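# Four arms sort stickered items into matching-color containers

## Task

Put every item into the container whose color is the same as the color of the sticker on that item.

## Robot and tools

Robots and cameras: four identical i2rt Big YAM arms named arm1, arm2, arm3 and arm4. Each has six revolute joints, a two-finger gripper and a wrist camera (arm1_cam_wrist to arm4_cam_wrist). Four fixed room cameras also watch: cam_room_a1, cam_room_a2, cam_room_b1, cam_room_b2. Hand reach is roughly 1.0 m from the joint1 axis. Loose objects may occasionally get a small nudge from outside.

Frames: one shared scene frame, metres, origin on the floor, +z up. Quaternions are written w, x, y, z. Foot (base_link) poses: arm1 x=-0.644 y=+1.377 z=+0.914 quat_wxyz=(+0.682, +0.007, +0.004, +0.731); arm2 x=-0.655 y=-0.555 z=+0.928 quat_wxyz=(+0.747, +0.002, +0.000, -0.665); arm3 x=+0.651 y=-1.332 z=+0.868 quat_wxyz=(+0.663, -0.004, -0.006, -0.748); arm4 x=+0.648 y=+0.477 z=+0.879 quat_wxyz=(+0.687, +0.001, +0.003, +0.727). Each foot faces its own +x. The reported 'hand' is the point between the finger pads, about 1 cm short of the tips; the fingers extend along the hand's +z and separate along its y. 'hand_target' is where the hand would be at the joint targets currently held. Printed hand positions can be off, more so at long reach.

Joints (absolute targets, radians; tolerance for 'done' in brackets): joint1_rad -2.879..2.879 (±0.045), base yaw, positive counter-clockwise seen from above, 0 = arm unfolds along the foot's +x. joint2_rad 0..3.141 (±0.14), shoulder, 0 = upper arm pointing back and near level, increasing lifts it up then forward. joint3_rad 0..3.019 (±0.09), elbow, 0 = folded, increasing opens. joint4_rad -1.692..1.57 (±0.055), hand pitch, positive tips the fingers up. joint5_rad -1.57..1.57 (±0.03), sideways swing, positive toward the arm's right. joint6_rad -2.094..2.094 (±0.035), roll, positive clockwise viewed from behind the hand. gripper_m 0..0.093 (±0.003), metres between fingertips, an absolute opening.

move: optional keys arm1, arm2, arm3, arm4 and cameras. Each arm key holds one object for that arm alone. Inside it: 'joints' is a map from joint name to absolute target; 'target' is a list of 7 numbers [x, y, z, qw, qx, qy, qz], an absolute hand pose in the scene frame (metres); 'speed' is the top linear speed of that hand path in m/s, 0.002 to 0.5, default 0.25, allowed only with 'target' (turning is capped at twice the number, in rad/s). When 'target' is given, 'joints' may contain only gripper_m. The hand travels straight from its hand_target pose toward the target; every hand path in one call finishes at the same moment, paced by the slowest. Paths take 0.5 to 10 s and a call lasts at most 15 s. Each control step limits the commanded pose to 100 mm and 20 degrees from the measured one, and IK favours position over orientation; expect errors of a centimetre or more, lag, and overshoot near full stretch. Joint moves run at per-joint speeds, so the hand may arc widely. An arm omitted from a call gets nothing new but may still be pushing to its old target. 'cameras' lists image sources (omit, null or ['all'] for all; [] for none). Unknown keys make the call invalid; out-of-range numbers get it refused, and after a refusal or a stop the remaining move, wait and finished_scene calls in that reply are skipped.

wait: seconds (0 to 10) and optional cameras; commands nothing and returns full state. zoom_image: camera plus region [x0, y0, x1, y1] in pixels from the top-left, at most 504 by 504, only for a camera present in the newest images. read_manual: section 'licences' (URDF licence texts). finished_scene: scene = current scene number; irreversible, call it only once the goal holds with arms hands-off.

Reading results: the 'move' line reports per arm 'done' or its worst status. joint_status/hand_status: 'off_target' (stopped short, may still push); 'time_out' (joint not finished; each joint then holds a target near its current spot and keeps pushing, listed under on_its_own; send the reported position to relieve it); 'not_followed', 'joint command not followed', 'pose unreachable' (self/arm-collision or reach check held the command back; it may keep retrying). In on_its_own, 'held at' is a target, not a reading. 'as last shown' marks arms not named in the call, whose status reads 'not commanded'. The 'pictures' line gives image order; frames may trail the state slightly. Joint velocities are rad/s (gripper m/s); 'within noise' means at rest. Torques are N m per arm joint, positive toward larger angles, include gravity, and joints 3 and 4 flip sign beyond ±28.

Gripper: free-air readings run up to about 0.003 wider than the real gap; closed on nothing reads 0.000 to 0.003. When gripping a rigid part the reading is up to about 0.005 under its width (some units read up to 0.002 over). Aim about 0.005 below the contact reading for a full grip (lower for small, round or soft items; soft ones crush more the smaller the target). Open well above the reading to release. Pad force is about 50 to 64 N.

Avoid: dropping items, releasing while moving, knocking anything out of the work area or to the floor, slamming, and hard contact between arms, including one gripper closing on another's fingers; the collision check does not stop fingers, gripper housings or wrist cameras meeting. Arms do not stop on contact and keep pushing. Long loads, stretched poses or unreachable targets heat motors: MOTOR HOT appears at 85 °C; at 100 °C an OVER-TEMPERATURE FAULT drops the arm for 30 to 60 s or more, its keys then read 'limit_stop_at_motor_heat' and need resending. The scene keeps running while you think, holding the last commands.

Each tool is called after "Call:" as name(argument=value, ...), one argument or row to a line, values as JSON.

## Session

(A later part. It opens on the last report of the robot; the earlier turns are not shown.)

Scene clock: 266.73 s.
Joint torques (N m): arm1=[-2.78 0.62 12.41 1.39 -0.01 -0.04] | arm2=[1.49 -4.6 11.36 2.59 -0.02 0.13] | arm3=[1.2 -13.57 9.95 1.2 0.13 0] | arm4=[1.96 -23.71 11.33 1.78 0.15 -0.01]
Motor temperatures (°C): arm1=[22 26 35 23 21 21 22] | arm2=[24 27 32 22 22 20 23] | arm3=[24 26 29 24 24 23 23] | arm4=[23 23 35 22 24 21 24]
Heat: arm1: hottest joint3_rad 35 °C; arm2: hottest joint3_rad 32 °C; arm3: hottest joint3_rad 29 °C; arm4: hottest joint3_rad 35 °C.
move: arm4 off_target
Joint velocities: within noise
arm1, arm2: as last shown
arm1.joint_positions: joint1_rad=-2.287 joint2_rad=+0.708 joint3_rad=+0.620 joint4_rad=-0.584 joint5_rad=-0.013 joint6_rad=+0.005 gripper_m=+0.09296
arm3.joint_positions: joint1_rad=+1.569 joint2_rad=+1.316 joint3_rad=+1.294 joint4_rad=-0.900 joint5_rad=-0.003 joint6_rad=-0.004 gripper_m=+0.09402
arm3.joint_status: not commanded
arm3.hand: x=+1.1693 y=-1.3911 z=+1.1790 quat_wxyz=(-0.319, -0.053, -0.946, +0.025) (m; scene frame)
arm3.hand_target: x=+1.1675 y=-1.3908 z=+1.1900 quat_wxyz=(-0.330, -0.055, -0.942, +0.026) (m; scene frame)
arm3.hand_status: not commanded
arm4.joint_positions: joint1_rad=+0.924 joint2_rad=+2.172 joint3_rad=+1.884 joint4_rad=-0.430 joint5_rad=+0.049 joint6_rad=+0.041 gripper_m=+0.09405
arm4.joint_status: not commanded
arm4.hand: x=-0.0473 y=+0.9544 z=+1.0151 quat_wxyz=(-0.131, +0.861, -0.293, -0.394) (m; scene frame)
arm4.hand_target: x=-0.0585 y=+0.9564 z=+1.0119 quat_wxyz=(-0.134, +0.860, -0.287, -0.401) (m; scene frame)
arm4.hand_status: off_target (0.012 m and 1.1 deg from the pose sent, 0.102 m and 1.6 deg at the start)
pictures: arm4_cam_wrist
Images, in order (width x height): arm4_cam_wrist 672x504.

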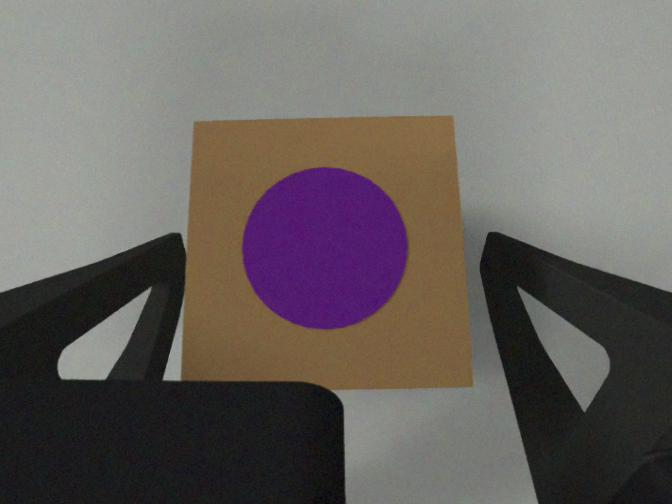

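Call:
move(
  arm4={"target":[-0.063,0.955,0.996,0.134,-0.859,0.287,0.401],"speed":0.1},
  cameras=[],
)

Call:
move(
  arm4={"joints":{"gripper_m":0.045}},
  arm1={"joints":{"joint2_rad":0.6,"joint3_rad":1.4,"joint4_rad":-1.2}},
  arm2={"joints":{"joint2_rad":0.6,"joint3_rad":1.4,"joint4_rad":-1.2}},
  cameras=["arm4_cam_wrist"],
)

Scene clock: 272.03 s.
Joint torques (N m): arm1=[-2.84 0.09 12.4 1.2 -0.06 -0.03] | arm2=[1.44 -4.78 11.33 2.61 -0.02 0.14] | arm3=[1.2 -13.57 9.95 1.18 0.13 -0.01] | arm4=[1.67 -23.06 10.5 1.91 0.23 0.02]
Motor temperatures (°C): arm1=[22 26 35 23 21 21 22] | arm2=[24 27 31 23 22 20 23] | arm3=[24 26 29 24 24 23 23] | arm4=[23 23 34 22 24 21 24]
Heat: arm1: hottest joint3_rad 35 °C; arm2: hottest joint3_rad 31 °C; arm3: hottest joint3_rad 29 °C; arm4: hottest joint3_rad 34 °C.
move: arm4 off_target
Joint velocities: within noise
arm1, arm2, arm3: as last shown
arm4.joint_positions: joint1_rad=+0.926 joint2_rad=+2.178 joint3_rad=+1.884 joint4_rad=-0.403 joint5_rad=+0.050 joint6_rad=+0.041 gripper_m=+0.09405
arm4.joint_status: not commanded
arm4.hand: x=-0.0514 y=+0.9559 z=+1.0150 quat_wxyz=(-0.134, +0.857, -0.291, -0.403) (m; scene frame)
arm4.hand_target: x=-0.0620 y=+0.9541 z=+0.9962 quat_wxyz=(-0.134, +0.859, -0.287, -0.401) (m; scene frame)
arm4.hand_status: off_target (0.022 m and 0.6 deg from the pose sent, 0.025 m and 1.1 deg at the start)
pictures: none
No camera images: "cameras" was empty.

Scene clock: 273.50 s.
Joint torques (N m): arm1=[-2.67 4.66 12.53 1.47 -0.07 -0.04] | arm2=[1.55 1.26 13.53 1.91 -0.02 0.13] | arm3=[1.14 -13.57 9.91 1.18 0.12 0.01] | arm4=[1.55 -23.3 10.55 1.72 0.18 0.02]
Motor temperatures (°C): arm1=[22 26 35 23 21 21 22] | arm2=[24 27 32 23 22 20 23] | arm3=[24 26 29 24 24 23 23] | arm4=[23 24 34 22 24 21 25]
Heat: arm1: hottest joint3_rad 35 °C; arm2: hottest joint3_rad 32 °C; arm3: hottest joint3_rad 29 °C; arm4: hottest joint3_rad 34 °C.
move: arm1 done; arm2 done; arm4 off_target
Joint velocities: within noise
arm1.joint_positions: joint1_rad=-2.287 joint2_rad=+0.595 joint3_rad=+1.363 joint4_rad=-1.189 joint5_rad=-0.013 joint6_rad=+0.005 gripper_m=+0.09296
arm1.joint_status: all done
arm1.hand: x=-0.4382 y=+1.2291 z=+1.4744 quat_wxyz=(-0.511, -0.265, -0.800, +0.168) (m; scene frame)
arm1.hand_target: x=-0.4434 y=+1.2305 z=+1.4893 quat_wxyz=(-0.518, -0.264, -0.795, +0.175) (m; scene frame)
arm1.hand_status: not commanded
arm2.joint_positions: joint1_rad=+2.144 joint2_rad=+0.594 joint3_rad=+1.356 joint4_rad=-1.185 joint5_rad=+0.002 joint6_rad=-0.006 gripper_m=+0.09292
arm2.joint_status: all done
arm2.hand: x=-0.4655 y=-0.4008 z=+1.4904 quat_wxyz=(-0.513, +0.285, -0.789, -0.182) (m; scene frame)
arm2.hand_target: x=-0.4719 y=-0.4030 z=+1.5076 quat_wxyz=(-0.521, +0.284, -0.782, -0.190) (m; scene frame)
arm2.hand_status: not commanded
arm3: as last shown
arm4.joint_positions: joint1_rad=+0.926 joint2_rad=+2.178 joint3_rad=+1.884 joint4_rad=-0.403 joint5_rad=+0.051 joint6_rad=+0.041 gripper_m=+0.05326
arm4.joint_status: gripper_m off_target (ended at +0.05329, target +0.04500)
arm4.hand: x=-0.0516 y=+0.9558 z=+1.0151 quat_wxyz=(-0.134, +0.857, -0.291, -0.403) (m; scene frame)
arm4.hand_target: x=-0.0620 y=+0.9541 z=+0.9961 quat_wxyz=(-0.134, +0.859, -0.287, -0.401) (m; scene frame)
arm4.hand_status: not commanded
pictures: arm4_cam_wrist
Images, in order (width x height): arm4_cam_wrist 672x504.

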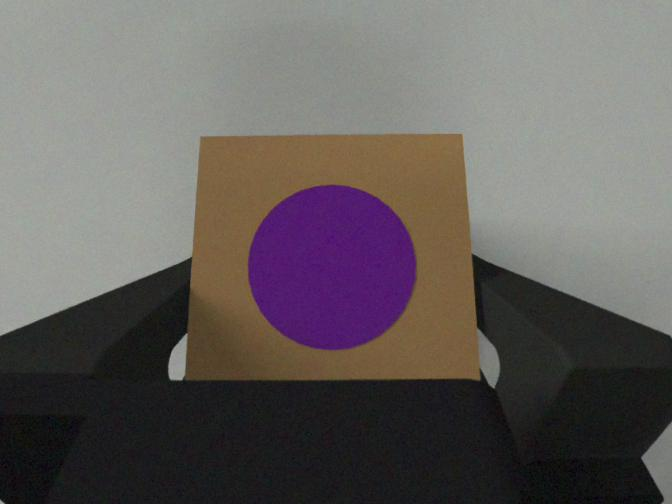

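Call:
move(
  arm4={"target":[-0.02,0.925,1.12,0.134,-0.859,0.287,0.401]},
  cameras=[],
)

Call:
move(
  arm4={"target":[0.38,0.65,1.16,0.134,-0.859,0.287,0.401]},
  cameras=[],
)

Call:
move(
  arm4={"joints":{"joint2_rad":0.7,"joint3_rad":1.4,"joint4_rad":-1.4,"joint5_rad":0,"joint6_rad":0}},
  cameras=[],
)

Call:
move(
  arm4={"joints":{"joint1_rad":-1.05}},
  cameras=["arm4_cam_wrist","cam_room_a2"],
)

Scene clock: 293.17 s.
Joint torques (N m): arm1=[-2.55 4.6 12.44 1.55 -0.04 -0.06] | arm2=[1.55 1.38 13.53 1.94 -0.01 0.13] | arm3=[1.14 -13.57 9.94 1.13 0.13 -0.01] | arm4=[1.61 -23.06 9.91 0.9 0.24 0.01]
Motor temperatures (°C): arm1=[22 26 35 23 21 21 22] | arm2=[24 26 32 22 22 20 23] | arm3=[24 26 29 24 24 23 23] | arm4=[23 27 34 22 24 21 25]
Heat: arm1: hottest joint3_rad 35 °C; arm2: hottest joint3_rad 32 °C; arm3: hottest joint3_rad 29 °C; arm4: hottest joint3_rad 34 °C.
move: arm4 off_target
Joint velocities: within noise
arm1, arm2, arm3: as last shown
arm4.joint_positions: joint1_rad=+0.929 joint2_rad=+1.976 joint3_rad=+1.850 joint4_rad=-0.557 joint5_rad=+0.053 joint6_rad=+0.041 gripper_m=+0.05326
arm4.joint_status: not commanded
arm4.hand: x=-0.0151 y=+0.9301 z=+1.1294 quat_wxyz=(-0.136, +0.855, -0.290, -0.409) (m; scene frame)
arm4.hand_target: x=-0.0198 y=+0.9250 z=+1.1199 quat_wxyz=(-0.134, +0.859, -0.287, -0.401) (m; scene frame)
arm4.hand_status: off_target (0.012 m and 1.1 deg from the pose sent, 0.114 m and 0.6 deg at the start)
pictures: none
No camera images: "cameras" was empty.

Scene clock: 295.80 s.
Joint torques (N m): arm1=[-2.84 3.78 12.57 1.5 -0.02 -0.03] | arm2=[1.61 1.44 13.49 1.92 -0.02 0.14] | arm3=[1.2 -13.63 9.92 1.1 0.13 -0.02] | arm4=[1.38 -0.91 9.63 0.88 0.25 0.15]
Motor temperatures (°C): arm1=[22 26 35 23 21 21 22] | arm2=[24 26 32 22 22 20 23] | arm3=[24 26 29 24 24 23 23] | arm4=[23 27 34 22 24 21 26]
Heat: arm1: hottest joint3_rad 35 °C; arm2: hottest joint3_rad 32 °C; arm3: hottest joint3_rad 29 °C; arm4: hottest joint3_rad 34 °C.
move: arm4 done
Joint velocities: within noise
arm1, arm2, arm3: as last shown
arm4.joint_positions: joint1_rad=+0.997 joint2_rad=+0.609 joint3_rad=+0.705 joint4_rad=-0.784 joint5_rad=+0.104 joint6_rad=+0.070 gripper_m=+0.05326
arm4.joint_status: not commanded
arm4.hand: x=+0.3807 y=+0.6522 z=+1.1634 quat_wxyz=(-0.138, +0.857, -0.284, -0.407) (m; scene frame)
arm4.hand_target: x=+0.3801 y=+0.6500 z=+1.1601 quat_wxyz=(-0.134, +0.859, -0.287, -0.401) (m; scene frame)
arm4.hand_status: done (0.004 m and 0.9 deg from the pose sent, 0.485 m and 1.1 deg at the start)
pictures: none
No camera images: "cameras" was empty.

Scene clock: 297.17 s.
Joint torques (N m): arm1=[-2.73 4.07 12.57 1.43 -0.03 -0.03] | arm2=[1.55 1.44 13.5 1.95 -0.03 0.13] | arm3=[1.14 -13.45 9.91 1.16 0.12 -0.01] | arm4=[0.91 0.62 10.32 0.88 -0.04 -0.08]
Motor temperatures (°C): arm1=[22 26 35 23 21 21 22] | arm2=[24 26 32 22 22 20 23] | arm3=[24 26 29 24 24 23 23] | arm4=[23 26 35 22 24 21 26]
Heat: arm1: hottest joint3_rad 35 °C; arm2: hottest joint3_rad 32 °C; arm3: hottest joint3_rad 29 °C; arm4: hottest joint3_rad 35 °C.
move: arm4 done
Joint velocities: within noise
arm1, arm2, arm3: as last shown
arm4.joint_positions: joint1_rad=+0.997 joint2_rad=+0.694 joint3_rad=+1.364 joint4_rad=-1.391 joint5_rad=+0.004 joint6_rad=+0.014 gripper_m=+0.05326
arm4.joint_status: all done
arm4.hand: x=+0.4263 y=+0.6077 z=+1.3799 quat_wxyz=(-0.102, +0.878, -0.241, -0.401) (m; scene frame)
arm4.hand_target: x=+0.4268 y=+0.6043 z=+1.3938 quat_wxyz=(-0.104, +0.877, -0.229, -0.410) (m; scene frame)
arm4.hand_status: not commanded
pictures: none
No camera images: "cameras" was empty.

Scene clock: 299.17 s.
Joint torques (N m): arm1=[-2.9 3.84 12.27 1.32 -0.04 -0.06] | arm2=[1.55 1.49 13.53 1.96 -0.01 0.13] | arm3=[1.14 -13.63 9.96 1.22 0.12 0] | arm4=[0.5 0.26 10.45 0.85 0.03 -0.06]
Motor temperatures (°C): arm1=[22 25 35 23 21 21 22] | arm2=[24 26 32 22 22 20 23] | arm3=[24 26 29 24 24 23 23] | arm4=[23 26 35 22 24 21 26]
Heat: arm1: hottest joint3_rad 35 °C; arm2: hottest joint3_rad 32 °C; arm3: hottest joint3_rad 29 °C; arm4: hottest joint3_rad 35 °C.
move: arm4 done
Joint velocities: within noise
arm1, arm2, arm3: as last shown
arm4.joint_positions: joint1_rad=-1.046 joint2_rad=+0.697 joint3_rad=+1.364 joint4_rad=-1.391 joint5_rad=+0.002 joint6_rad=+0.013 gripper_m=+0.05330
arm4.joint_status: all done
arm4.hand: x=+0.8673 y=+0.6208 z=+1.3771 quat_wxyz=(-0.391, +0.256, -0.876, -0.119) (m; scene frame)
arm4.hand_target: x=+0.8653 y=+0.6186 z=+1.3917 quat_wxyz=(-0.402, +0.258, -0.870, -0.119) (m; scene frame)
arm4.hand_status: not commanded
pictures: arm4_cam_wrist, cam_room_a2
Images, in order (width x height): arm4_cam_wrist 672x504, cam_room_a2 672x504.

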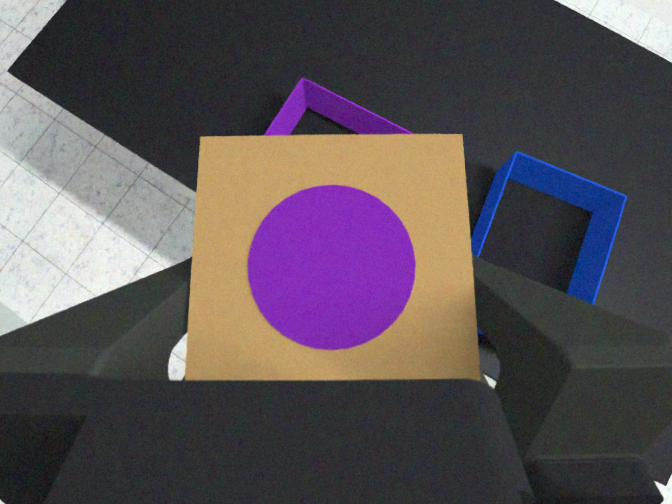

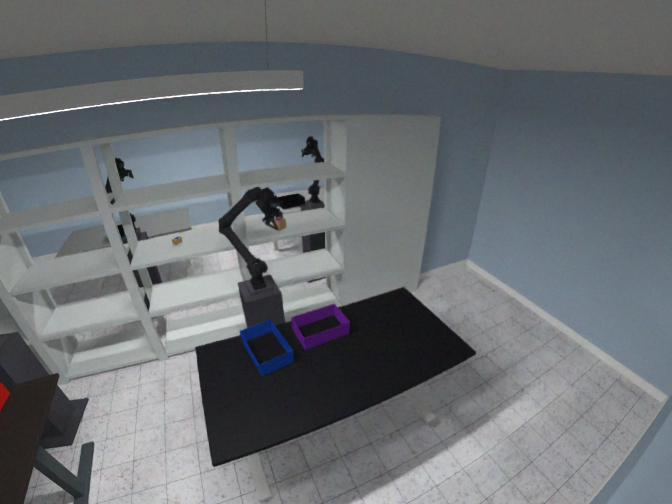

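Call:
move(
  arm4={"target":[1.12,0.775,0.9,0.4065,-0.250,0.871,0.117]},
  cameras=["arm4_cam_wrist","cam_room_a2"],
)

Call:
zoom_image(
  camera="cam_room_a2",
  region=[220, 220, 400, 380],
)

Scene clock: 305.87 s.
Joint torques (N m): arm1=[-2.26 4.31 12.46 1.43 -0.03 -0.03] | arm2=[1.49 1.44 13.48 1.94 -0.02 0.14] | arm3=[1.26 -13.63 9.94 1.16 0.14 -0.01] | arm4=[0.21 -14.51 8.27 2.02 0.16 -0.02]
Motor temperatures (°C): arm1=[22 25 35 23 21 21 22] | arm2=[24 26 32 22 22 20 23] | arm3=[24 26 29 24 24 23 23] | arm4=[23 26 36 22 24 21 26]
Heat: arm1: hottest joint3_rad 35 °C; arm2: hottest joint3_rad 32 °C; arm3: hottest joint3_rad 29 °C; arm4: hottest joint3_rad 36 °C.
move: arm4 off_target
Joint velocities: within noise
arm1, arm2, arm3: as last shown
arm4.joint_positions: joint1_rad=-1.053 joint2_rad=+1.725 joint3_rad=+0.730 joint4_rad=+0.246 joint5_rad=+0.002 joint6_rad=+0.013 gripper_m=+0.05330
arm4.joint_status: not commanded
arm4.hand: x=+1.0980 y=+0.7674 z=+0.8826 quat_wxyz=(-0.380, +0.254, -0.882, -0.114) (m; scene frame)
arm4.hand_target: x=+1.1189 y=+0.7744 z=+0.9006 quat_wxyz=(-0.406, +0.250, -0.871, -0.117) (m; scene frame)
arm4.hand_status: off_target (0.029 m and 3.3 deg from the pose sent, 0.561 m and 2.0 deg at the start)
pictures: arm4_cam_wrist, cam_room_a2
Images, in order (width x height): arm4_cam_wrist 672x504, cam_room_a2 672x504.

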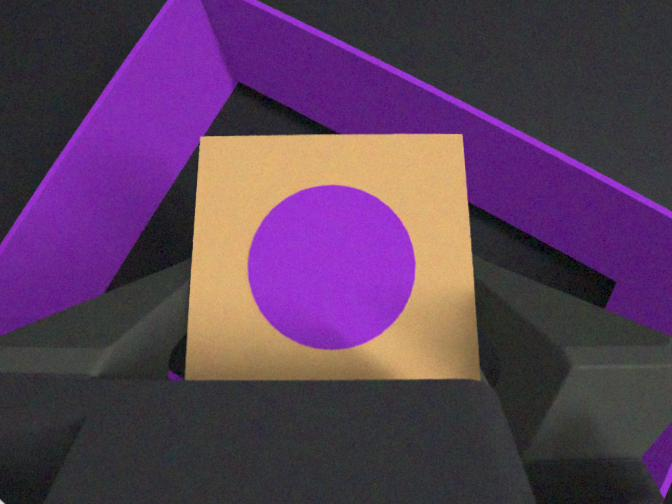

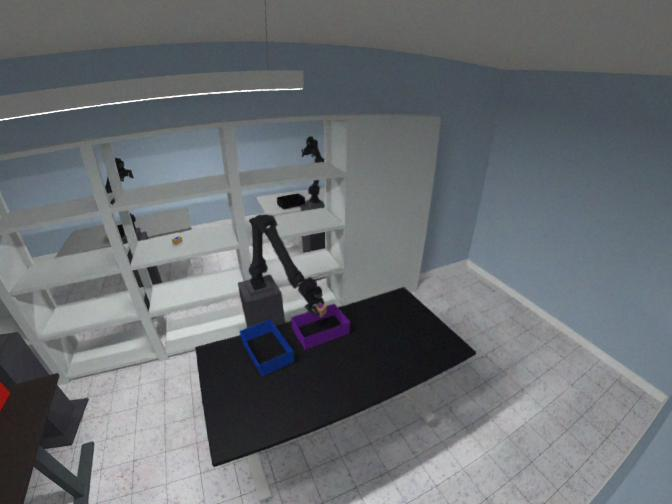

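Scaled by 2.800.

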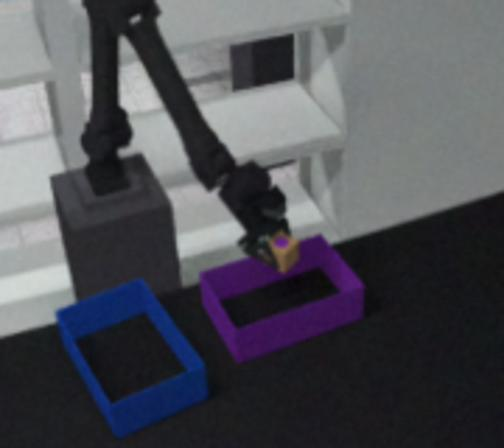

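Call:
move(
  arm4={"target":[1.15,0.768,0.80,0.4065,-0.250,0.871,0.117]},
  cameras=["arm4_cam_wrist","cam_room_a2"],
)

Call:
zoom_image(
  camera="cam_room_a2",
  region=[220, 220, 400, 380],
)

Call:
move(
  arm4={"target":[1.15,0.768,0.75,0.4065,-0.250,0.871,0.117],"speed":0.1},
  cameras=["arm4_cam_wrist","cam_room_a2"],
)

Call:
zoom_image(
  camera="cam_room_a2",
  region=[220, 220, 400, 380],
)

Scene clock: 312.60 s.
Joint torques (N m): arm1=[-2.96 4.19 12.38 1.36 -0.02 -0.04] | arm2=[1.44 1.38 13.49 1.96 -0.02 0.13] | arm3=[1.2 -13.63 9.91 1.14 0.12 -0.01] | arm4=[-0.15 -17.08 5.75 1.92 -0.05 -0.09]
Motor temperatures (°C): arm1=[22 25 34 23 21 21 22] | arm2=[24 26 32 22 22 20 23] | arm3=[24 26 29 24 24 23 23] | arm4=[23 25 36 22 24 21 26]
Heat: arm1: hottest joint3_rad 34 °C; arm2: hottest joint3_rad 32 °C; arm3: hottest joint3_rad 29 °C; arm4: hottest joint3_rad 36 °C.
move: arm4 off_target
Joint velocities: within noise
arm1, arm2: as last shown
arm3.joint_positions: joint1_rad=+1.569 joint2_rad=+1.316 joint3_rad=+1.294 joint4_rad=-0.900 joint5_rad=-0.003 joint6_rad=-0.004 gripper_m=+0.09402
arm3.joint_status: not commanded
arm3.hand: x=+1.1693 y=-1.3911 z=+1.1790 quat_wxyz=(-0.319, -0.053, -0.946, +0.025) (m; scene frame)
arm3.hand_target: x=+1.1675 y=-1.3908 z=+1.1900 quat_wxyz=(-0.330, -0.055, -0.942, +0.026) (m; scene frame)
arm3.hand_status: not commanded
arm4.joint_positions: joint1_rad=-1.107 joint2_rad=+2.040 joint3_rad=+0.808 joint4_rad=+0.490 joint5_rad=-0.030 joint6_rad=-0.013 gripper_m=+0.05330
arm4.joint_status: not commanded
arm4.hand: x=+1.1329 y=+0.7603 z=+0.7870 quat_wxyz=(-0.384, +0.247, -0.882, -0.113) (m; scene frame)
arm4.hand_target: x=+1.1495 y=+0.7676 z=+0.8005 quat_wxyz=(-0.407, +0.250, -0.871, -0.117) (m; scene frame)
arm4.hand_status: off_target (0.023 m and 2.9 deg from the pose sent, 0.098 m and 3.3 deg at the start)
pictures: arm4_cam_wrist, cam_room_a2
Images, in order (width x height): arm4_cam_wrist 672x504, cam_room_a2 672x504.

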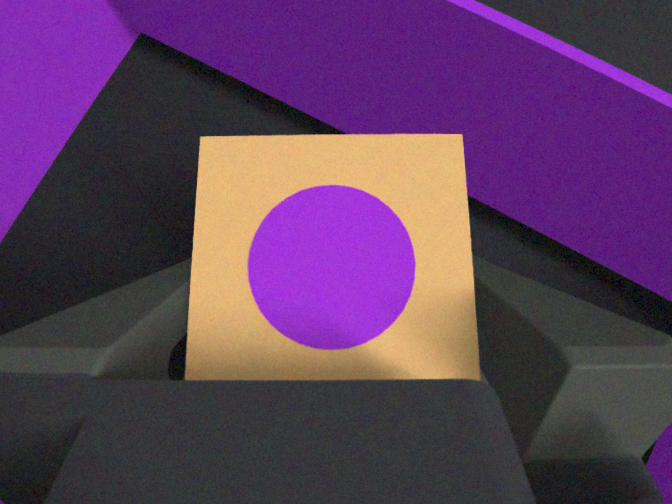

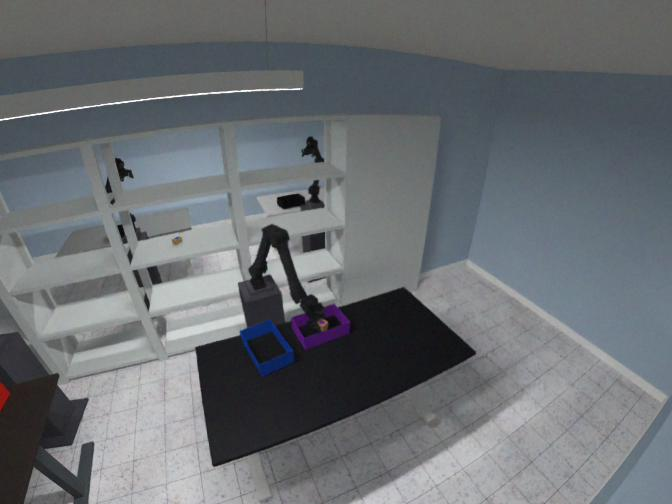

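Scaled by 2.800.

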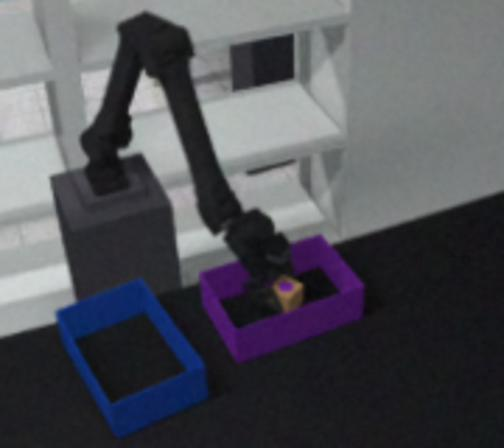

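Scene clock: 313.83 s.
Joint torques (N m): arm1=[-3.02 4.37 12.44 1.4 -0.03 -0.04] | arm2=[1.49 1.38 13.53 1.94 -0.02 0.12] | arm3=[1.14 -13.45 9.91 1.18 0.13 -0.01] | arm4=[0.32 -16.79 4.77 1.85 -0.03 -0.09]
Motor temperatures (°C): arm1=[22 25 34 23 21 21 22] | arm2=[24 26 33 22 22 20 23] | arm3=[24 26 29 24 24 23 23] | arm4=[23 25 36 22 24 21 26]
Heat: arm1: hottest joint3_rad 34 °C; arm2: hottest joint3_rad 33 °C; arm3: hottest joint3_rad 29 °C; arm4: hottest joint3_rad 36 °C.
move: arm4 off_target
Joint velocities: within noise
arm1, arm2, arm3: as last shown
arm4.joint_positions: joint1_rad=-1.107 joint2_rad=+2.169 joint3_rad=+0.842 joint4_rad=+0.604 joint5_rad=-0.030 joint6_rad=-0.013 gripper_m=+0.05330
arm4.joint_status: not commanded
arm4.hand: x=+1.1377 y=+0.7630 z=+0.7474 quat_wxyz=(-0.392, +0.246, -0.879, -0.115) (m; scene frame)
arm4.hand_target: x=+1.1497 y=+0.7678 z=+0.7504 quat_wxyz=(-0.407, +0.250, -0.871, -0.117) (m; scene frame)
arm4.hand_status: off_target (0.014 m and 1.9 deg from the pose sent, 0.042 m and 2.9 deg at the start)
pictures: arm4_cam_wrist, cam_room_a2
Images, in order (width x height): arm4_cam_wrist 672x504, cam_room_a2 672x504.

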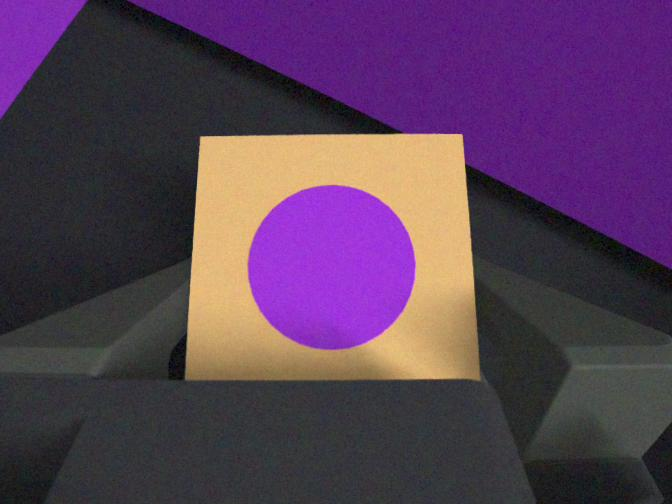

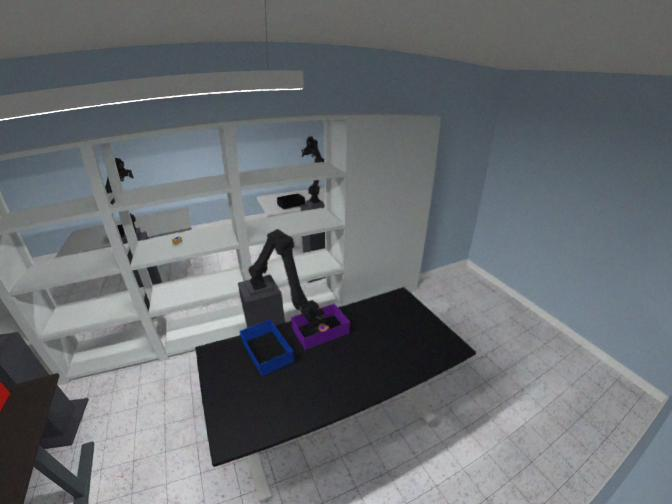

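Scaled by 2.800.

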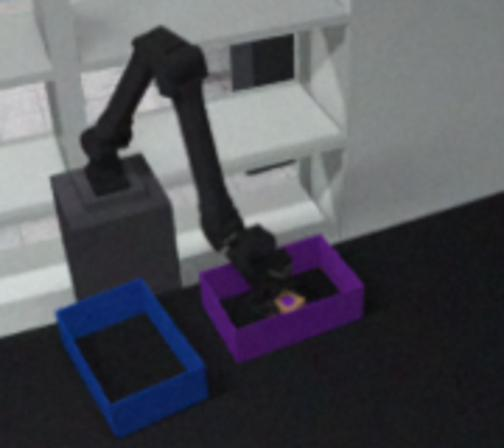

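Lower slowly to contact.

Call:
move(
  arm4={"target":[1.147,0.768,0.725,0.4065,-0.250,0.871,0.117],"speed":0.08},
  cameras=["arm4_cam_wrist"],
)

Call:
move(
  arm4={"target":[1.147,0.768,0.71,0.4065,-0.250,0.871,0.117],"speed":0.08},
  cameras=["arm4_cam_wrist"],
)

Scene clock: 317.67 s.
Joint torques (N m): arm1=[-2.61 3.84 12.37 1.44 -0.06 -0.08] | arm2=[1.55 1.44 13.5 1.94 -0.01 0.14] | arm3=[1.26 -13.68 9.91 1.21 0.13 -0.01] | arm4=[0.79 -14.62 4.16 1.57 0.04 -0.04]
Motor temperatures (°C): arm1=[22 25 34 23 21 21 22] | arm2=[24 26 33 22 22 20 23] | arm3=[24 26 29 24 24 23 23] | arm4=[23 25 35 22 24 21 26]
Heat: arm1: hottest joint3_rad 34 °C; arm2: hottest joint3_rad 33 °C; arm3: hottest joint3_rad 29 °C; arm4: hottest joint3_rad 35 °C.
move: arm4 off_target
Joint velocities: within noise
arm1.joint_positions: joint1_rad=-2.287 joint2_rad=+0.595 joint3_rad=+1.363 joint4_rad=-1.189 joint5_rad=-0.013 joint6_rad=+0.005 gripper_m=+0.09296
arm1.joint_status: not commanded
arm1.hand: x=-0.4382 y=+1.2291 z=+1.4744 quat_wxyz=(-0.511, -0.265, -0.800, +0.168) (m; scene frame)
arm1.hand_target: x=-0.4434 y=+1.2305 z=+1.4893 quat_wxyz=(-0.518, -0.264, -0.795, +0.175) (m; scene frame)
arm1.hand_status: not commanded
arm2.joint_positions: joint1_rad=+2.144 joint2_rad=+0.594 joint3_rad=+1.356 joint4_rad=-1.185 joint5_rad=+0.002 joint6_rad=-0.006 gripper_m=+0.09292
arm2.joint_status: not commanded
arm2.hand: x=-0.4655 y=-0.4008 z=+1.4904 quat_wxyz=(-0.513, +0.285, -0.789, -0.182) (m; scene frame)
arm2.hand_target: x=-0.4719 y=-0.4030 z=+1.5076 quat_wxyz=(-0.521, +0.284, -0.782, -0.190) (m; scene frame)
arm2.hand_status: not commanded
arm3: as last shown
arm4.joint_positions: joint1_rad=-1.107 joint2_rad=+2.216 joint3_rad=+0.862 joint4_rad=+0.668 joint5_rad=-0.031 joint6_rad=-0.016 gripper_m=+0.05330
arm4.joint_status: not commanded
arm4.hand: x=+1.1450 y=+0.7673 z=+0.7390 quat_wxyz=(-0.409, +0.246, -0.871, -0.119) (m; scene frame)
arm4.hand_target: x=+1.1464 y=+0.7677 z=+0.7252 quat_wxyz=(-0.406, +0.250, -0.871, -0.117) (m; scene frame)
arm4.hand_status: off_target (0.014 m and 0.6 deg from the pose sent, 0.025 m and 1.9 deg at the start)
pictures: arm4_cam_wrist
Images, in order (width x height): arm4_cam_wrist 672x504.

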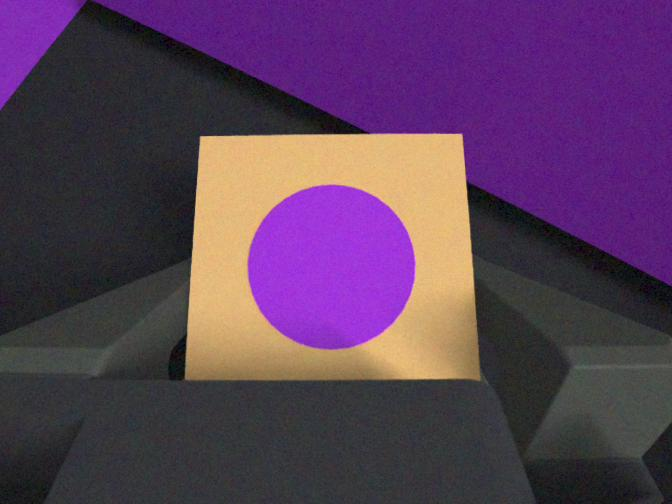

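Scene clock: 318.63 s.
Joint torques (N m): arm1=[-2.43 4.42 12.46 1.37 -0.05 -0.01] | arm2=[1.55 1.49 13.55 1.96 -0.01 0.13] | arm3=[1.14 -13.57 9.94 1.2 0.12 0] | arm4=[0.09 -13.39 3.77 1.35 0.02 -0.04]
Motor temperatures (°C): arm1=[22 25 34 23 21 21 22] | arm2=[24 26 33 22 22 20 23] | arm3=[24 26 29 24 24 23 23] | arm4=[23 25 35 22 24 21 26]
Heat: arm1: hottest joint3_rad 34 °C; arm2: hottest joint3_rad 33 °C; arm3: hottest joint3_rad 29 °C; arm4: hottest joint3_rad 35 °C.
move: arm4 off_target
Joint velocities: within noise
arm1, arm2, arm3: as last shown
arm4.joint_positions: joint1_rad=-1.107 joint2_rad=+2.238 joint3_rad=+0.882 joint4_rad=+0.709 joint5_rad=-0.031 joint6_rad=-0.018 gripper_m=+0.05330
arm4.joint_status: not commanded
arm4.hand: x=+1.1541 y=+0.7725 z=+0.7399 quat_wxyz=(-0.425, +0.245, -0.863, -0.123) (m; scene frame)
arm4.hand_target: x=+1.1457 y=+0.7673 z=+0.7114 quat_wxyz=(-0.406, +0.250, -0.871, -0.117) (m; scene frame)
arm4.hand_status: off_target (0.031 m and 2.5 deg from the pose sent, 0.029 m and 0.6 deg at the start)
pictures: arm4_cam_wrist
Images, in order (width x height): arm4_cam_wrist 672x504.

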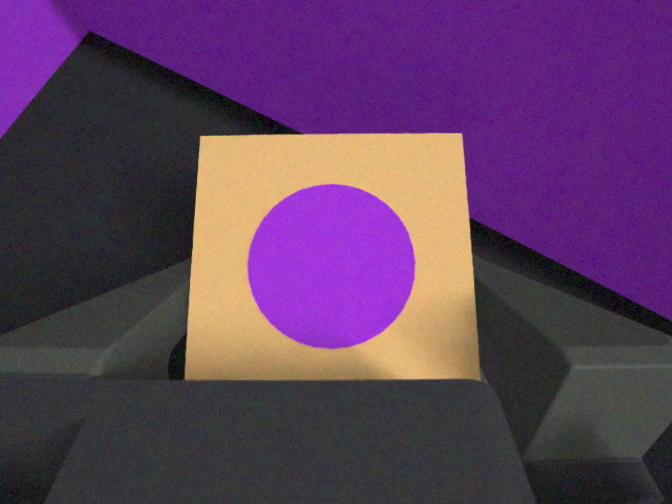

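Call:
move(
  arm4={"target":[1.147,0.769,0.736,0.4065,-0.250,0.871,0.117],"joints":{"gripper_m":0.08},"speed":0.1},
  cameras=["arm4_cam_wrist"],
)

Call:
move(
  arm4={"target":[1.11,0.745,0.95,0.4065,-0.250,0.871,0.117]},
  cameras=["arm4_cam_wrist"],
)

Call:
move(
  arm4={"joints":{"joint2_rad":0.6,"joint3_rad":1.3,"joint4_rad":-1.3,"joint5_rad":0,"joint6_rad":0}},
  cameras=[],
)

Call:
move(
  arm4={"joints":{"joint1_rad":2.2,"gripper_m":0.093}},
  cameras=["arm4_cam_wrist"],
)

Call:
move(
  arm4={"target":[0.36,0.295,1.17,0.131,0.869,0.316,-0.36]},
  cameras=["arm4_cam_wrist"],
)

Call:
move(
  arm4={"target":[0.03,0.015,1.15,0.131,0.869,0.316,-0.36]},
  cameras=["arm4_cam_wrist"],
)

Scene clock: 334.57 s.
Joint torques (N m): arm1=[-2.9 4.07 12.42 1.31 -0.05 -0.06] | arm2=[1.49 1.44 13.53 1.95 -0.01 0.14] | arm3=[1.2 -13.57 9.94 1.17 0.13 -0.01] | arm4=[0.67 -19.43 2.45 0.65 0.15 0.01]
Motor temperatures (°C): arm1=[22 25 35 23 21 21 22] | arm2=[24 25 33 22 22 20 23] | arm3=[24 26 29 24 24 23 23] | arm4=[23 25 33 22 24 21 26]
Heat: arm1: hottest joint3_rad 35 °C; arm2: hottest joint3_rad 33 °C; arm3: hottest joint3_rad 29 °C; arm4: hottest joint3_rad 33 °C.
move: arm4 done
Joint velocities: within noise
arm1, arm2, arm3: as last shown
arm4.joint_positions: joint1_rad=-1.107 joint2_rad=+2.230 joint3_rad=+0.882 joint4_rad=+0.677 joint5_rad=-0.032 joint6_rad=-0.021 gripper_m=+0.07992
arm4.joint_status: all done
arm4.hand: x=+1.1516 y=+0.7718 z=+0.7383 quat_wxyz=(-0.415, +0.248, -0.867, -0.121) (m; scene frame)
arm4.hand_target: x=+1.1469 y=+0.7689 z=+0.7358 quat_wxyz=(-0.406, +0.250, -0.871, -0.117) (m; scene frame)
arm4.hand_status: done (0.006 m and 1.2 deg from the pose sent, 0.009 m and 2.5 deg at the start)
pictures: arm4_cam_wrist
Images, in order (width x height): arm4_cam_wrist 672x504.

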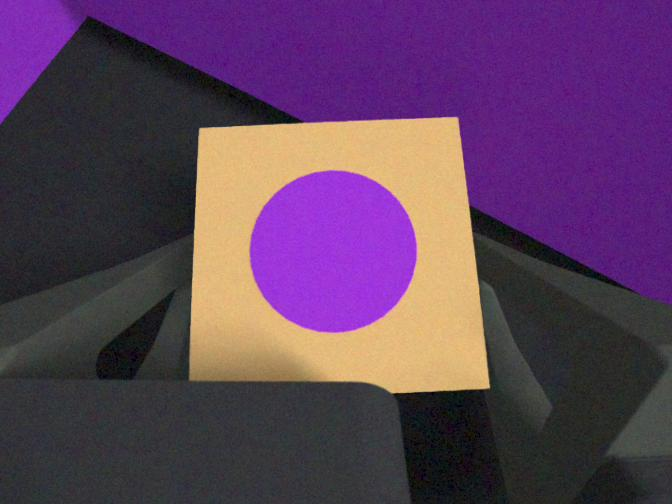

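Scene clock: 336.13 s.
Joint torques (N m): arm1=[-1.96 4.13 12.45 1.26 -0.05 -0.01] | arm2=[1.44 1.44 13.52 1.92 -0.01 0.13] | arm3=[1.14 -13.57 9.96 1.16 0.12 -0.01] | arm4=[0.15 -12.51 6.86 0.87 -0.02 -0.01]
Motor temperatures (°C): arm1=[22 25 35 23 21 21 22] | arm2=[24 25 33 22 22 20 23] | arm3=[24 26 29 24 24 23 23] | arm4=[23 25 32 22 24 21 26]
Heat: arm1: hottest joint3_rad 35 °C; arm2: hottest joint3_rad 33 °C; arm3: hottest joint3_rad 29 °C; arm4: hottest joint3_rad 32 °C.
move: arm4 done
Joint velocities: within noise
arm1, arm2, arm3: as last shown
arm4.joint_positions: joint1_rad=-1.107 joint2_rad=+1.545 joint3_rad=+0.735 joint4_rad=+0.140 joint5_rad=-0.032 joint6_rad=-0.021 gripper_m=+0.07992
arm4.joint_status: not commanded
arm4.hand: x=+1.1109 y=+0.7487 z=+0.9575 quat_wxyz=(-0.416, +0.248, -0.867, -0.121) (m; scene frame)
arm4.hand_target: x=+1.1100 y=+0.7450 z=+0.9501 quat_wxyz=(-0.407, +0.250, -0.871, -0.117) (m; scene frame)
arm4.hand_status: done (0.008 m and 1.3 deg from the pose sent, 0.217 m and 1.2 deg at the start)
pictures: arm4_cam_wrist
Images, in order (width x height): arm4_cam_wrist 672x504.

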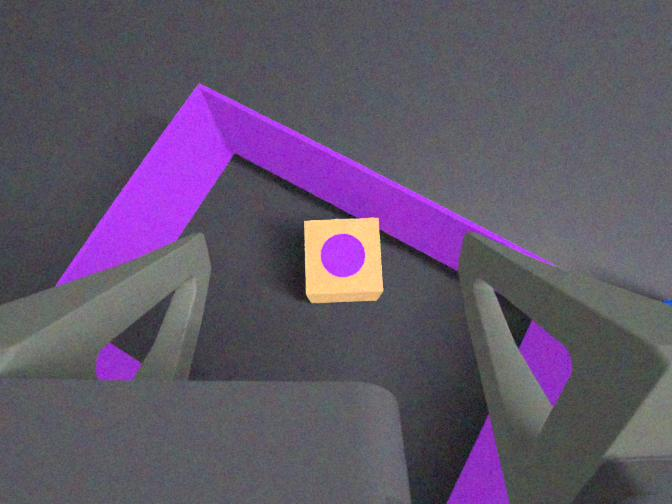

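Scene clock: 337.80 s.
Joint torques (N m): arm1=[-2.61 4.19 12.49 1.46 -0.02 -0.06] | arm2=[1.55 1.38 13.5 1.95 -0.02 0.13] | arm3=[1.14 -13.51 9.96 1.17 0.13 -0.01] | arm4=[0.38 1.9 7.84 0.8 0.18 0.17]
Motor temperatures (°C): arm1=[22 25 35 23 21 21 22] | arm2=[24 25 33 22 22 20 23] | arm3=[24 26 29 24 24 23 23] | arm4=[23 25 32 22 24 21 26]
Heat: arm1: hottest joint3_rad 35 °C; arm2: hottest joint3_rad 33 °C; arm3: hottest joint3_rad 29 °C; arm4: hottest joint3_rad 32 °C.
move: arm4 done
Joint velocities: within noise
arm1, arm2, arm3: as last shown
arm4.joint_positions: joint1_rad=-1.107 joint2_rad=+0.597 joint3_rad=+1.300 joint4_rad=-1.288 joint5_rad=-0.003 joint6_rad=-0.014 gripper_m=+0.07992
arm4.joint_status: all done
arm4.hand: x=+0.8612 y=+0.6001 z=+1.3884 quat_wxyz=(-0.455, +0.234, -0.851, -0.119) (m; scene frame)
arm4.hand_target: x=+0.8618 y=+0.5981 z=+1.3851 quat_wxyz=(-0.449, +0.226, -0.857, -0.118) (m; scene frame)
arm4.hand_status: not commanded
pictures: none
No camera images: "cameras" was empty.

Scene clock: 340.23 s.
Joint torques (N m): arm1=[-2.08 3.9 12.6 1.37 -0.05 -0.04] | arm2=[1.44 1.38 13.49 1.98 -0.02 0.12] | arm3=[1.26 -13.74 9.95 1.14 0.13 -0.01] | arm4=[0.97 2.02 7.71 0.99 0.1 0.17]
Motor temperatures (°C): arm1=[22 25 35 23 21 21 22] | arm2=[24 25 33 22 22 20 23] | arm3=[24 26 29 24 24 23 23] | arm4=[23 25 32 22 24 21 26]
Heat: arm1: hottest joint3_rad 35 °C; arm2: hottest joint3_rad 33 °C; arm3: hottest joint3_rad 29 °C; arm4: hottest joint3_rad 32 °C.
move: arm4 done
Joint velocities: within noise
arm1, arm2, arm3: as last shown
arm4.joint_positions: joint1_rad=+2.195 joint2_rad=+0.597 joint3_rad=+1.300 joint4_rad=-1.288 joint5_rad=-0.001 joint6_rad=-0.011 gripper_m=+0.09294
arm4.joint_status: all done
arm4.hand: x=+0.4612 y=+0.3262 z=+1.3912 quat_wxyz=(+0.157, +0.827, +0.299, -0.449) (m; scene frame)
arm4.hand_target: x=+0.4621 y=+0.3258 z=+1.3880 quat_wxyz=(+0.157, +0.832, +0.297, -0.442) (m; scene frame)
arm4.hand_status: not commanded
pictures: arm4_cam_wrist
Images, in order (width x height): arm4_cam_wrist 672x504.

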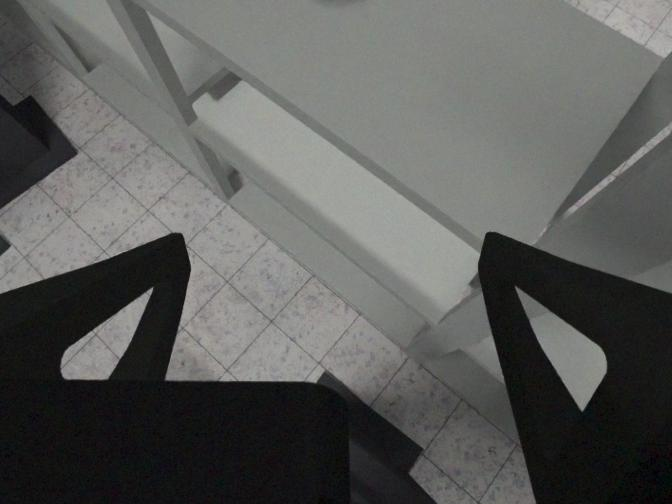

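Scene clock: 341.87 s.
Joint torques (N m): arm1=[-2.08 4.01 12.31 1.51 -0.06 -0.02] | arm2=[1.49 1.38 13.49 1.95 -0.02 0.15] | arm3=[1.08 -13.68 9.94 1.2 0.12 -0.02] | arm4=[0.44 -3.55 9.83 1.69 -0.15 -0.07]
Motor temperatures (°C): arm1=[22 25 35 23 21 21 22] | arm2=[24 25 33 22 22 20 23] | arm3=[24 26 29 24 24 23 23] | arm4=[23 25 32 22 24 21 26]
Heat: arm1: hottest joint3_rad 35 °C; arm2: hottest joint3_rad 33 °C; arm3: hottest joint3_rad 29 °C; arm4: hottest joint3_rad 32 °C.
move: arm4 done
Joint velocities: within noise
arm1, arm2: as last shown
arm3.joint_positions: joint1_rad=+1.569 joint2_rad=+1.316 joint3_rad=+1.294 joint4_rad=-0.900 joint5_rad=-0.003 joint6_rad=-0.004 gripper_m=+0.09402
arm3.joint_status: not commanded
arm3.hand: x=+1.1693 y=-1.3911 z=+1.1790 quat_wxyz=(-0.319, -0.053, -0.946, +0.025) (m; scene frame)
arm3.hand_target: x=+1.1675 y=-1.3908 z=+1.1900 quat_wxyz=(-0.330, -0.055, -0.942, +0.026) (m; scene frame)
arm3.hand_status: not commanded
arm4.joint_positions: joint1_rad=+2.018 joint2_rad=+0.750 joint3_rad=+0.814 joint4_rad=-0.889 joint5_rad=-0.138 joint6_rad=-0.130 gripper_m=+0.09294
arm4.joint_status: not commanded
arm4.hand: x=+0.3643 y=+0.2949 z=+1.1642 quat_wxyz=(+0.131, +0.874, +0.313, -0.348) (m; scene frame)
arm4.hand_target: x=+0.3601 y=+0.2951 z=+1.1701 quat_wxyz=(+0.131, +0.868, +0.316, -0.360) (m; scene frame)
arm4.hand_status: done (0.007 m and 1.6 deg from the pose sent, 0.245 m and 11.8 deg at the start)
pictures: arm4_cam_wrist
Images, in order (width x height): arm4_cam_wrist 672x504.

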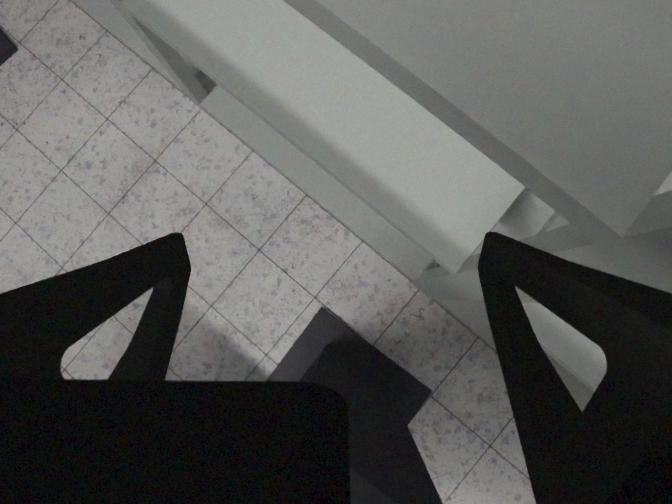

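Scene clock: 344.37 s.
Joint torques (N m): arm1=[-3.08 3.96 12.45 1.48 -0.06 -0.05] | arm2=[1.55 1.38 13.5 1.95 -0.02 0.12] | arm3=[1.2 -13.57 9.94 1.16 0.13 -0.01] | arm4=[0.91 -21.25 13.61 0.73 0.18 0.17]
Motor temperatures (°C): arm1=[22 25 35 23 21 21 22] | arm2=[24 25 33 22 22 20 23] | arm3=[24 26 29 24 24 23 23] | arm4=[23 25 33 22 24 21 26]
Heat: arm1: hottest joint3_rad 35 °C; arm2: hottest joint3_rad 33 °C; arm3: hottest joint3_rad 29 °C; arm4: hottest joint3_rad 33 °C.
move: arm4 off_target
Joint velocities: within noise
arm1, arm2, arm3: as last shown
arm4.joint_positions: joint1_rad=+2.139 joint2_rad=+1.907 joint3_rad=+1.817 joint4_rad=-0.725 joint5_rad=-0.050 joint6_rad=-0.060 gripper_m=+0.09294
arm4.joint_status: not commanded
arm4.hand: x=+0.0374 y=+0.0274 z=+1.1365 quat_wxyz=(+0.126, +0.871, +0.320, -0.351) (m; scene frame)
arm4.hand_target: x=+0.0309 y=+0.0157 z=+1.1501 quat_wxyz=(+0.131, +0.868, +0.316, -0.360) (m; scene frame)
arm4.hand_status: off_target (0.020 m and 1.3 deg from the pose sent, 0.436 m and 1.6 deg at the start)
pictures: arm4_cam_wrist
Images, in order (width x height): arm4_cam_wrist 672x504.

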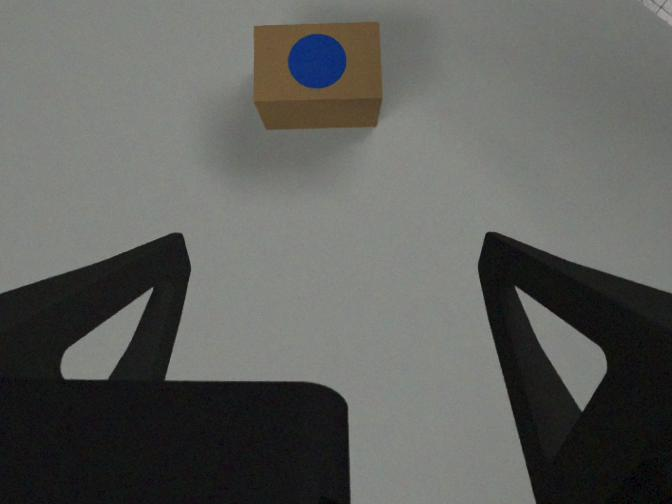

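Call:
move(
  arm4={"target":[-0.042,-0.058,1.09,0.131,0.869,0.316,-0.36]},
  cameras=["arm4_cam_wrist"],
)

Scene clock: 351.33 s.
Joint torques (N m): arm1=[-3.19 4.07 12.6 1.5 -0.02 -0.04] | arm2=[1.44 1.32 13.52 1.92 -0.02 0.13] | arm3=[1.08 -13.57 9.94 1.14 0.14 -0.01] | arm4=[1.2 -26.52 13.49 0.69 0.19 0.15]
Motor temperatures (°C): arm1=[22 25 35 23 21 21 22] | arm2=[24 25 33 22 22 20 23] | arm3=[24 26 29 24 24 23 23] | arm4=[23 26 34 22 24 21 25]
Heat: arm1: hottest joint3_rad 35 °C; arm2: hottest joint3_rad 33 °C; arm3: hottest joint3_rad 29 °C; arm4: hottest joint3_rad 34 °C.
move: arm4 off_target
Joint velocities: within noise
arm1.joint_positions: joint1_rad=-2.287 joint2_rad=+0.595 joint3_rad=+1.363 joint4_rad=-1.189 joint5_rad=-0.013 joint6_rad=+0.005 gripper_m=+0.09296
arm1.joint_status: not commanded
arm1.hand: x=-0.4382 y=+1.2291 z=+1.4744 quat_wxyz=(-0.511, -0.265, -0.800, +0.168) (m; scene frame)
arm1.hand_target: x=-0.4434 y=+1.2305 z=+1.4893 quat_wxyz=(-0.518, -0.264, -0.795, +0.175) (m; scene frame)
arm1.hand_status: not commanded
arm2.joint_positions: joint1_rad=+2.144 joint2_rad=+0.594 joint3_rad=+1.356 joint4_rad=-1.185 joint5_rad=+0.002 joint6_rad=-0.006 gripper_m=+0.09292
arm2.joint_status: not commanded
arm2.hand: x=-0.4655 y=-0.4008 z=+1.4904 quat_wxyz=(-0.513, +0.285, -0.789, -0.182) (m; scene frame)
arm2.hand_target: x=-0.4719 y=-0.4030 z=+1.5076 quat_wxyz=(-0.521, +0.284, -0.782, -0.190) (m; scene frame)
arm2.hand_status: not commanded
arm3: as last shown
arm4.joint_positions: joint1_rad=+2.164 joint2_rad=+2.259 joint3_rad=+2.231 joint4_rad=-0.791 joint5_rad=-0.034 joint6_rad=-0.044 gripper_m=+0.09294
arm4.joint_status: not commanded
arm4.hand: x=-0.0365 y=-0.0490 z=+1.0739 quat_wxyz=(+0.125, +0.871, +0.322, -0.348) (m; scene frame)
arm4.hand_target: x=-0.0411 y=-0.0573 z=+1.0899 quat_wxyz=(+0.131, +0.868, +0.316, -0.360) (m; scene frame)
arm4.hand_status: off_target (0.019 m and 1.6 deg from the pose sent, 0.125 m and 1.3 deg at the start)
pictures: arm4_cam_wrist
Images, in order (width x height): arm4_cam_wrist 672x504.

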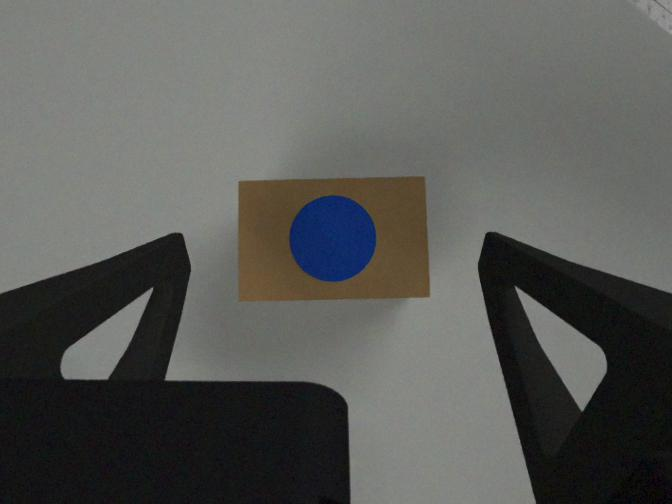

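Call:
move(
  arm4={"target":[-0.054,-0.068,1.005,0.131,0.869,0.316,-0.36],"speed":0.12},
  cameras=["arm4_cam_wrist"],
)

Call:
move(
  arm4={"joints":{"gripper_m":0.06}},
  cameras=["arm4_cam_wrist"],
)

Scene clock: 359.40 s.
Joint torques (N m): arm1=[-2.26 4.48 12.45 1.4 -0.06 0] | arm2=[1.55 1.38 13.48 1.92 -0.02 0.13] | arm3=[1.14 -13.57 9.95 1.16 0.13 -0.01] | arm4=[1.61 -26.23 10.66 1.55 0.17 0.17]
Motor temperatures (°C): arm1=[21 25 35 23 21 21 22] | arm2=[24 25 33 22 22 20 23] | arm3=[24 26 29 24 24 23 23] | arm4=[23 26 35 22 24 21 25]
Heat: arm1: hottest joint3_rad 35 °C; arm2: hottest joint3_rad 33 °C; arm3: hottest joint3_rad 29 °C; arm4: hottest joint3_rad 35 °C.
move: arm4 off_target
Joint velocities: within noise
arm1, arm2, arm3: as last shown
arm4.joint_positions: joint1_rad=+2.164 joint2_rad=+2.328 joint3_rad=+2.199 joint4_rad=-0.660 joint5_rad=-0.033 joint6_rad=-0.044 gripper_m=+0.09294
arm4.joint_status: not commanded
arm4.hand: x=-0.0518 y=-0.0604 z=+1.0193 quat_wxyz=(+0.129, +0.866, +0.320, -0.361) (m; scene frame)
arm4.hand_target: x=-0.0534 y=-0.0675 z=+1.0052 quat_wxyz=(+0.131, +0.868, +0.316, -0.360) (m; scene frame)
arm4.hand_status: off_target (0.016 m and 0.6 deg from the pose sent, 0.074 m and 1.6 deg at the start)
pictures: arm4_cam_wrist
Images, in order (width x height): arm4_cam_wrist 672x504.

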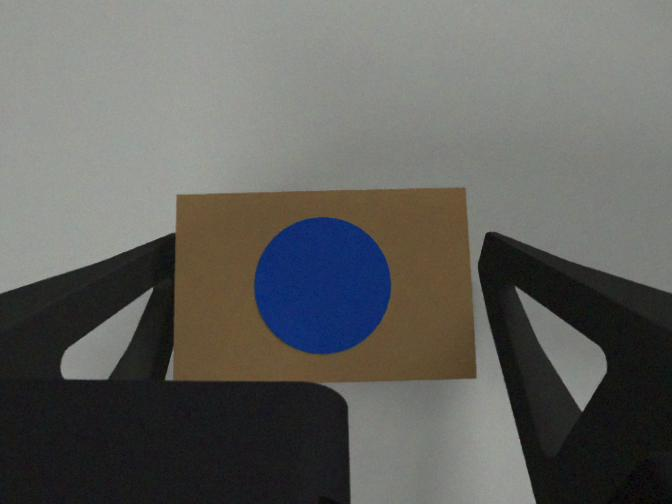

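Scene clock: 359.93 s.
Joint torques (N m): arm1=[-2.43 4.72 12.45 1.39 -0.02 -0.07] | arm2=[1.44 1.49 13.52 1.91 -0.02 0.12] | arm3=[1.08 -13.57 9.94 1.2 0.13 -0.01] | arm4=[2.14 -26.46 10.5 1.47 0.16 0.18]
Motor temperatures (°C): arm1=[21 25 35 23 21 21 22] | arm2=[24 25 33 22 22 20 23] | arm3=[24 26 29 24 24 23 23] | arm4=[23 26 35 22 24 21 25]
Heat: arm1: hottest joint3_rad 35 °C; arm2: hottest joint3_rad 33 °C; arm3: hottest joint3_rad 29 °C; arm4: hottest joint3_rad 35 °C.
move: arm4 off_target
Joint velocities: within noise
arm1, arm2, arm3: as last shown
arm4.joint_positions: joint1_rad=+2.164 joint2_rad=+2.328 joint3_rad=+2.199 joint4_rad=-0.660 joint5_rad=-0.033 joint6_rad=-0.043 gripper_m=+0.06917
arm4.joint_status: gripper_m off_target (ended at +0.06920, target +0.06000)
arm4.hand: x=-0.0519 y=-0.0604 z=+1.0193 quat_wxyz=(+0.129, +0.866, +0.319, -0.361) (m; scene frame)
arm4.hand_target: x=-0.0534 y=-0.0675 z=+1.0052 quat_wxyz=(+0.131, +0.868, +0.316, -0.360) (m; scene frame)
arm4.hand_status: not commanded
pictures: arm4_cam_wrist
Images, in order (width x height): arm4_cam_wrist 672x504.

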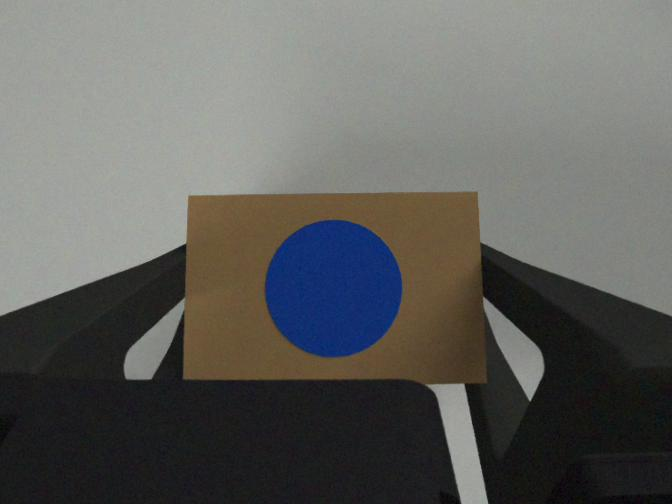

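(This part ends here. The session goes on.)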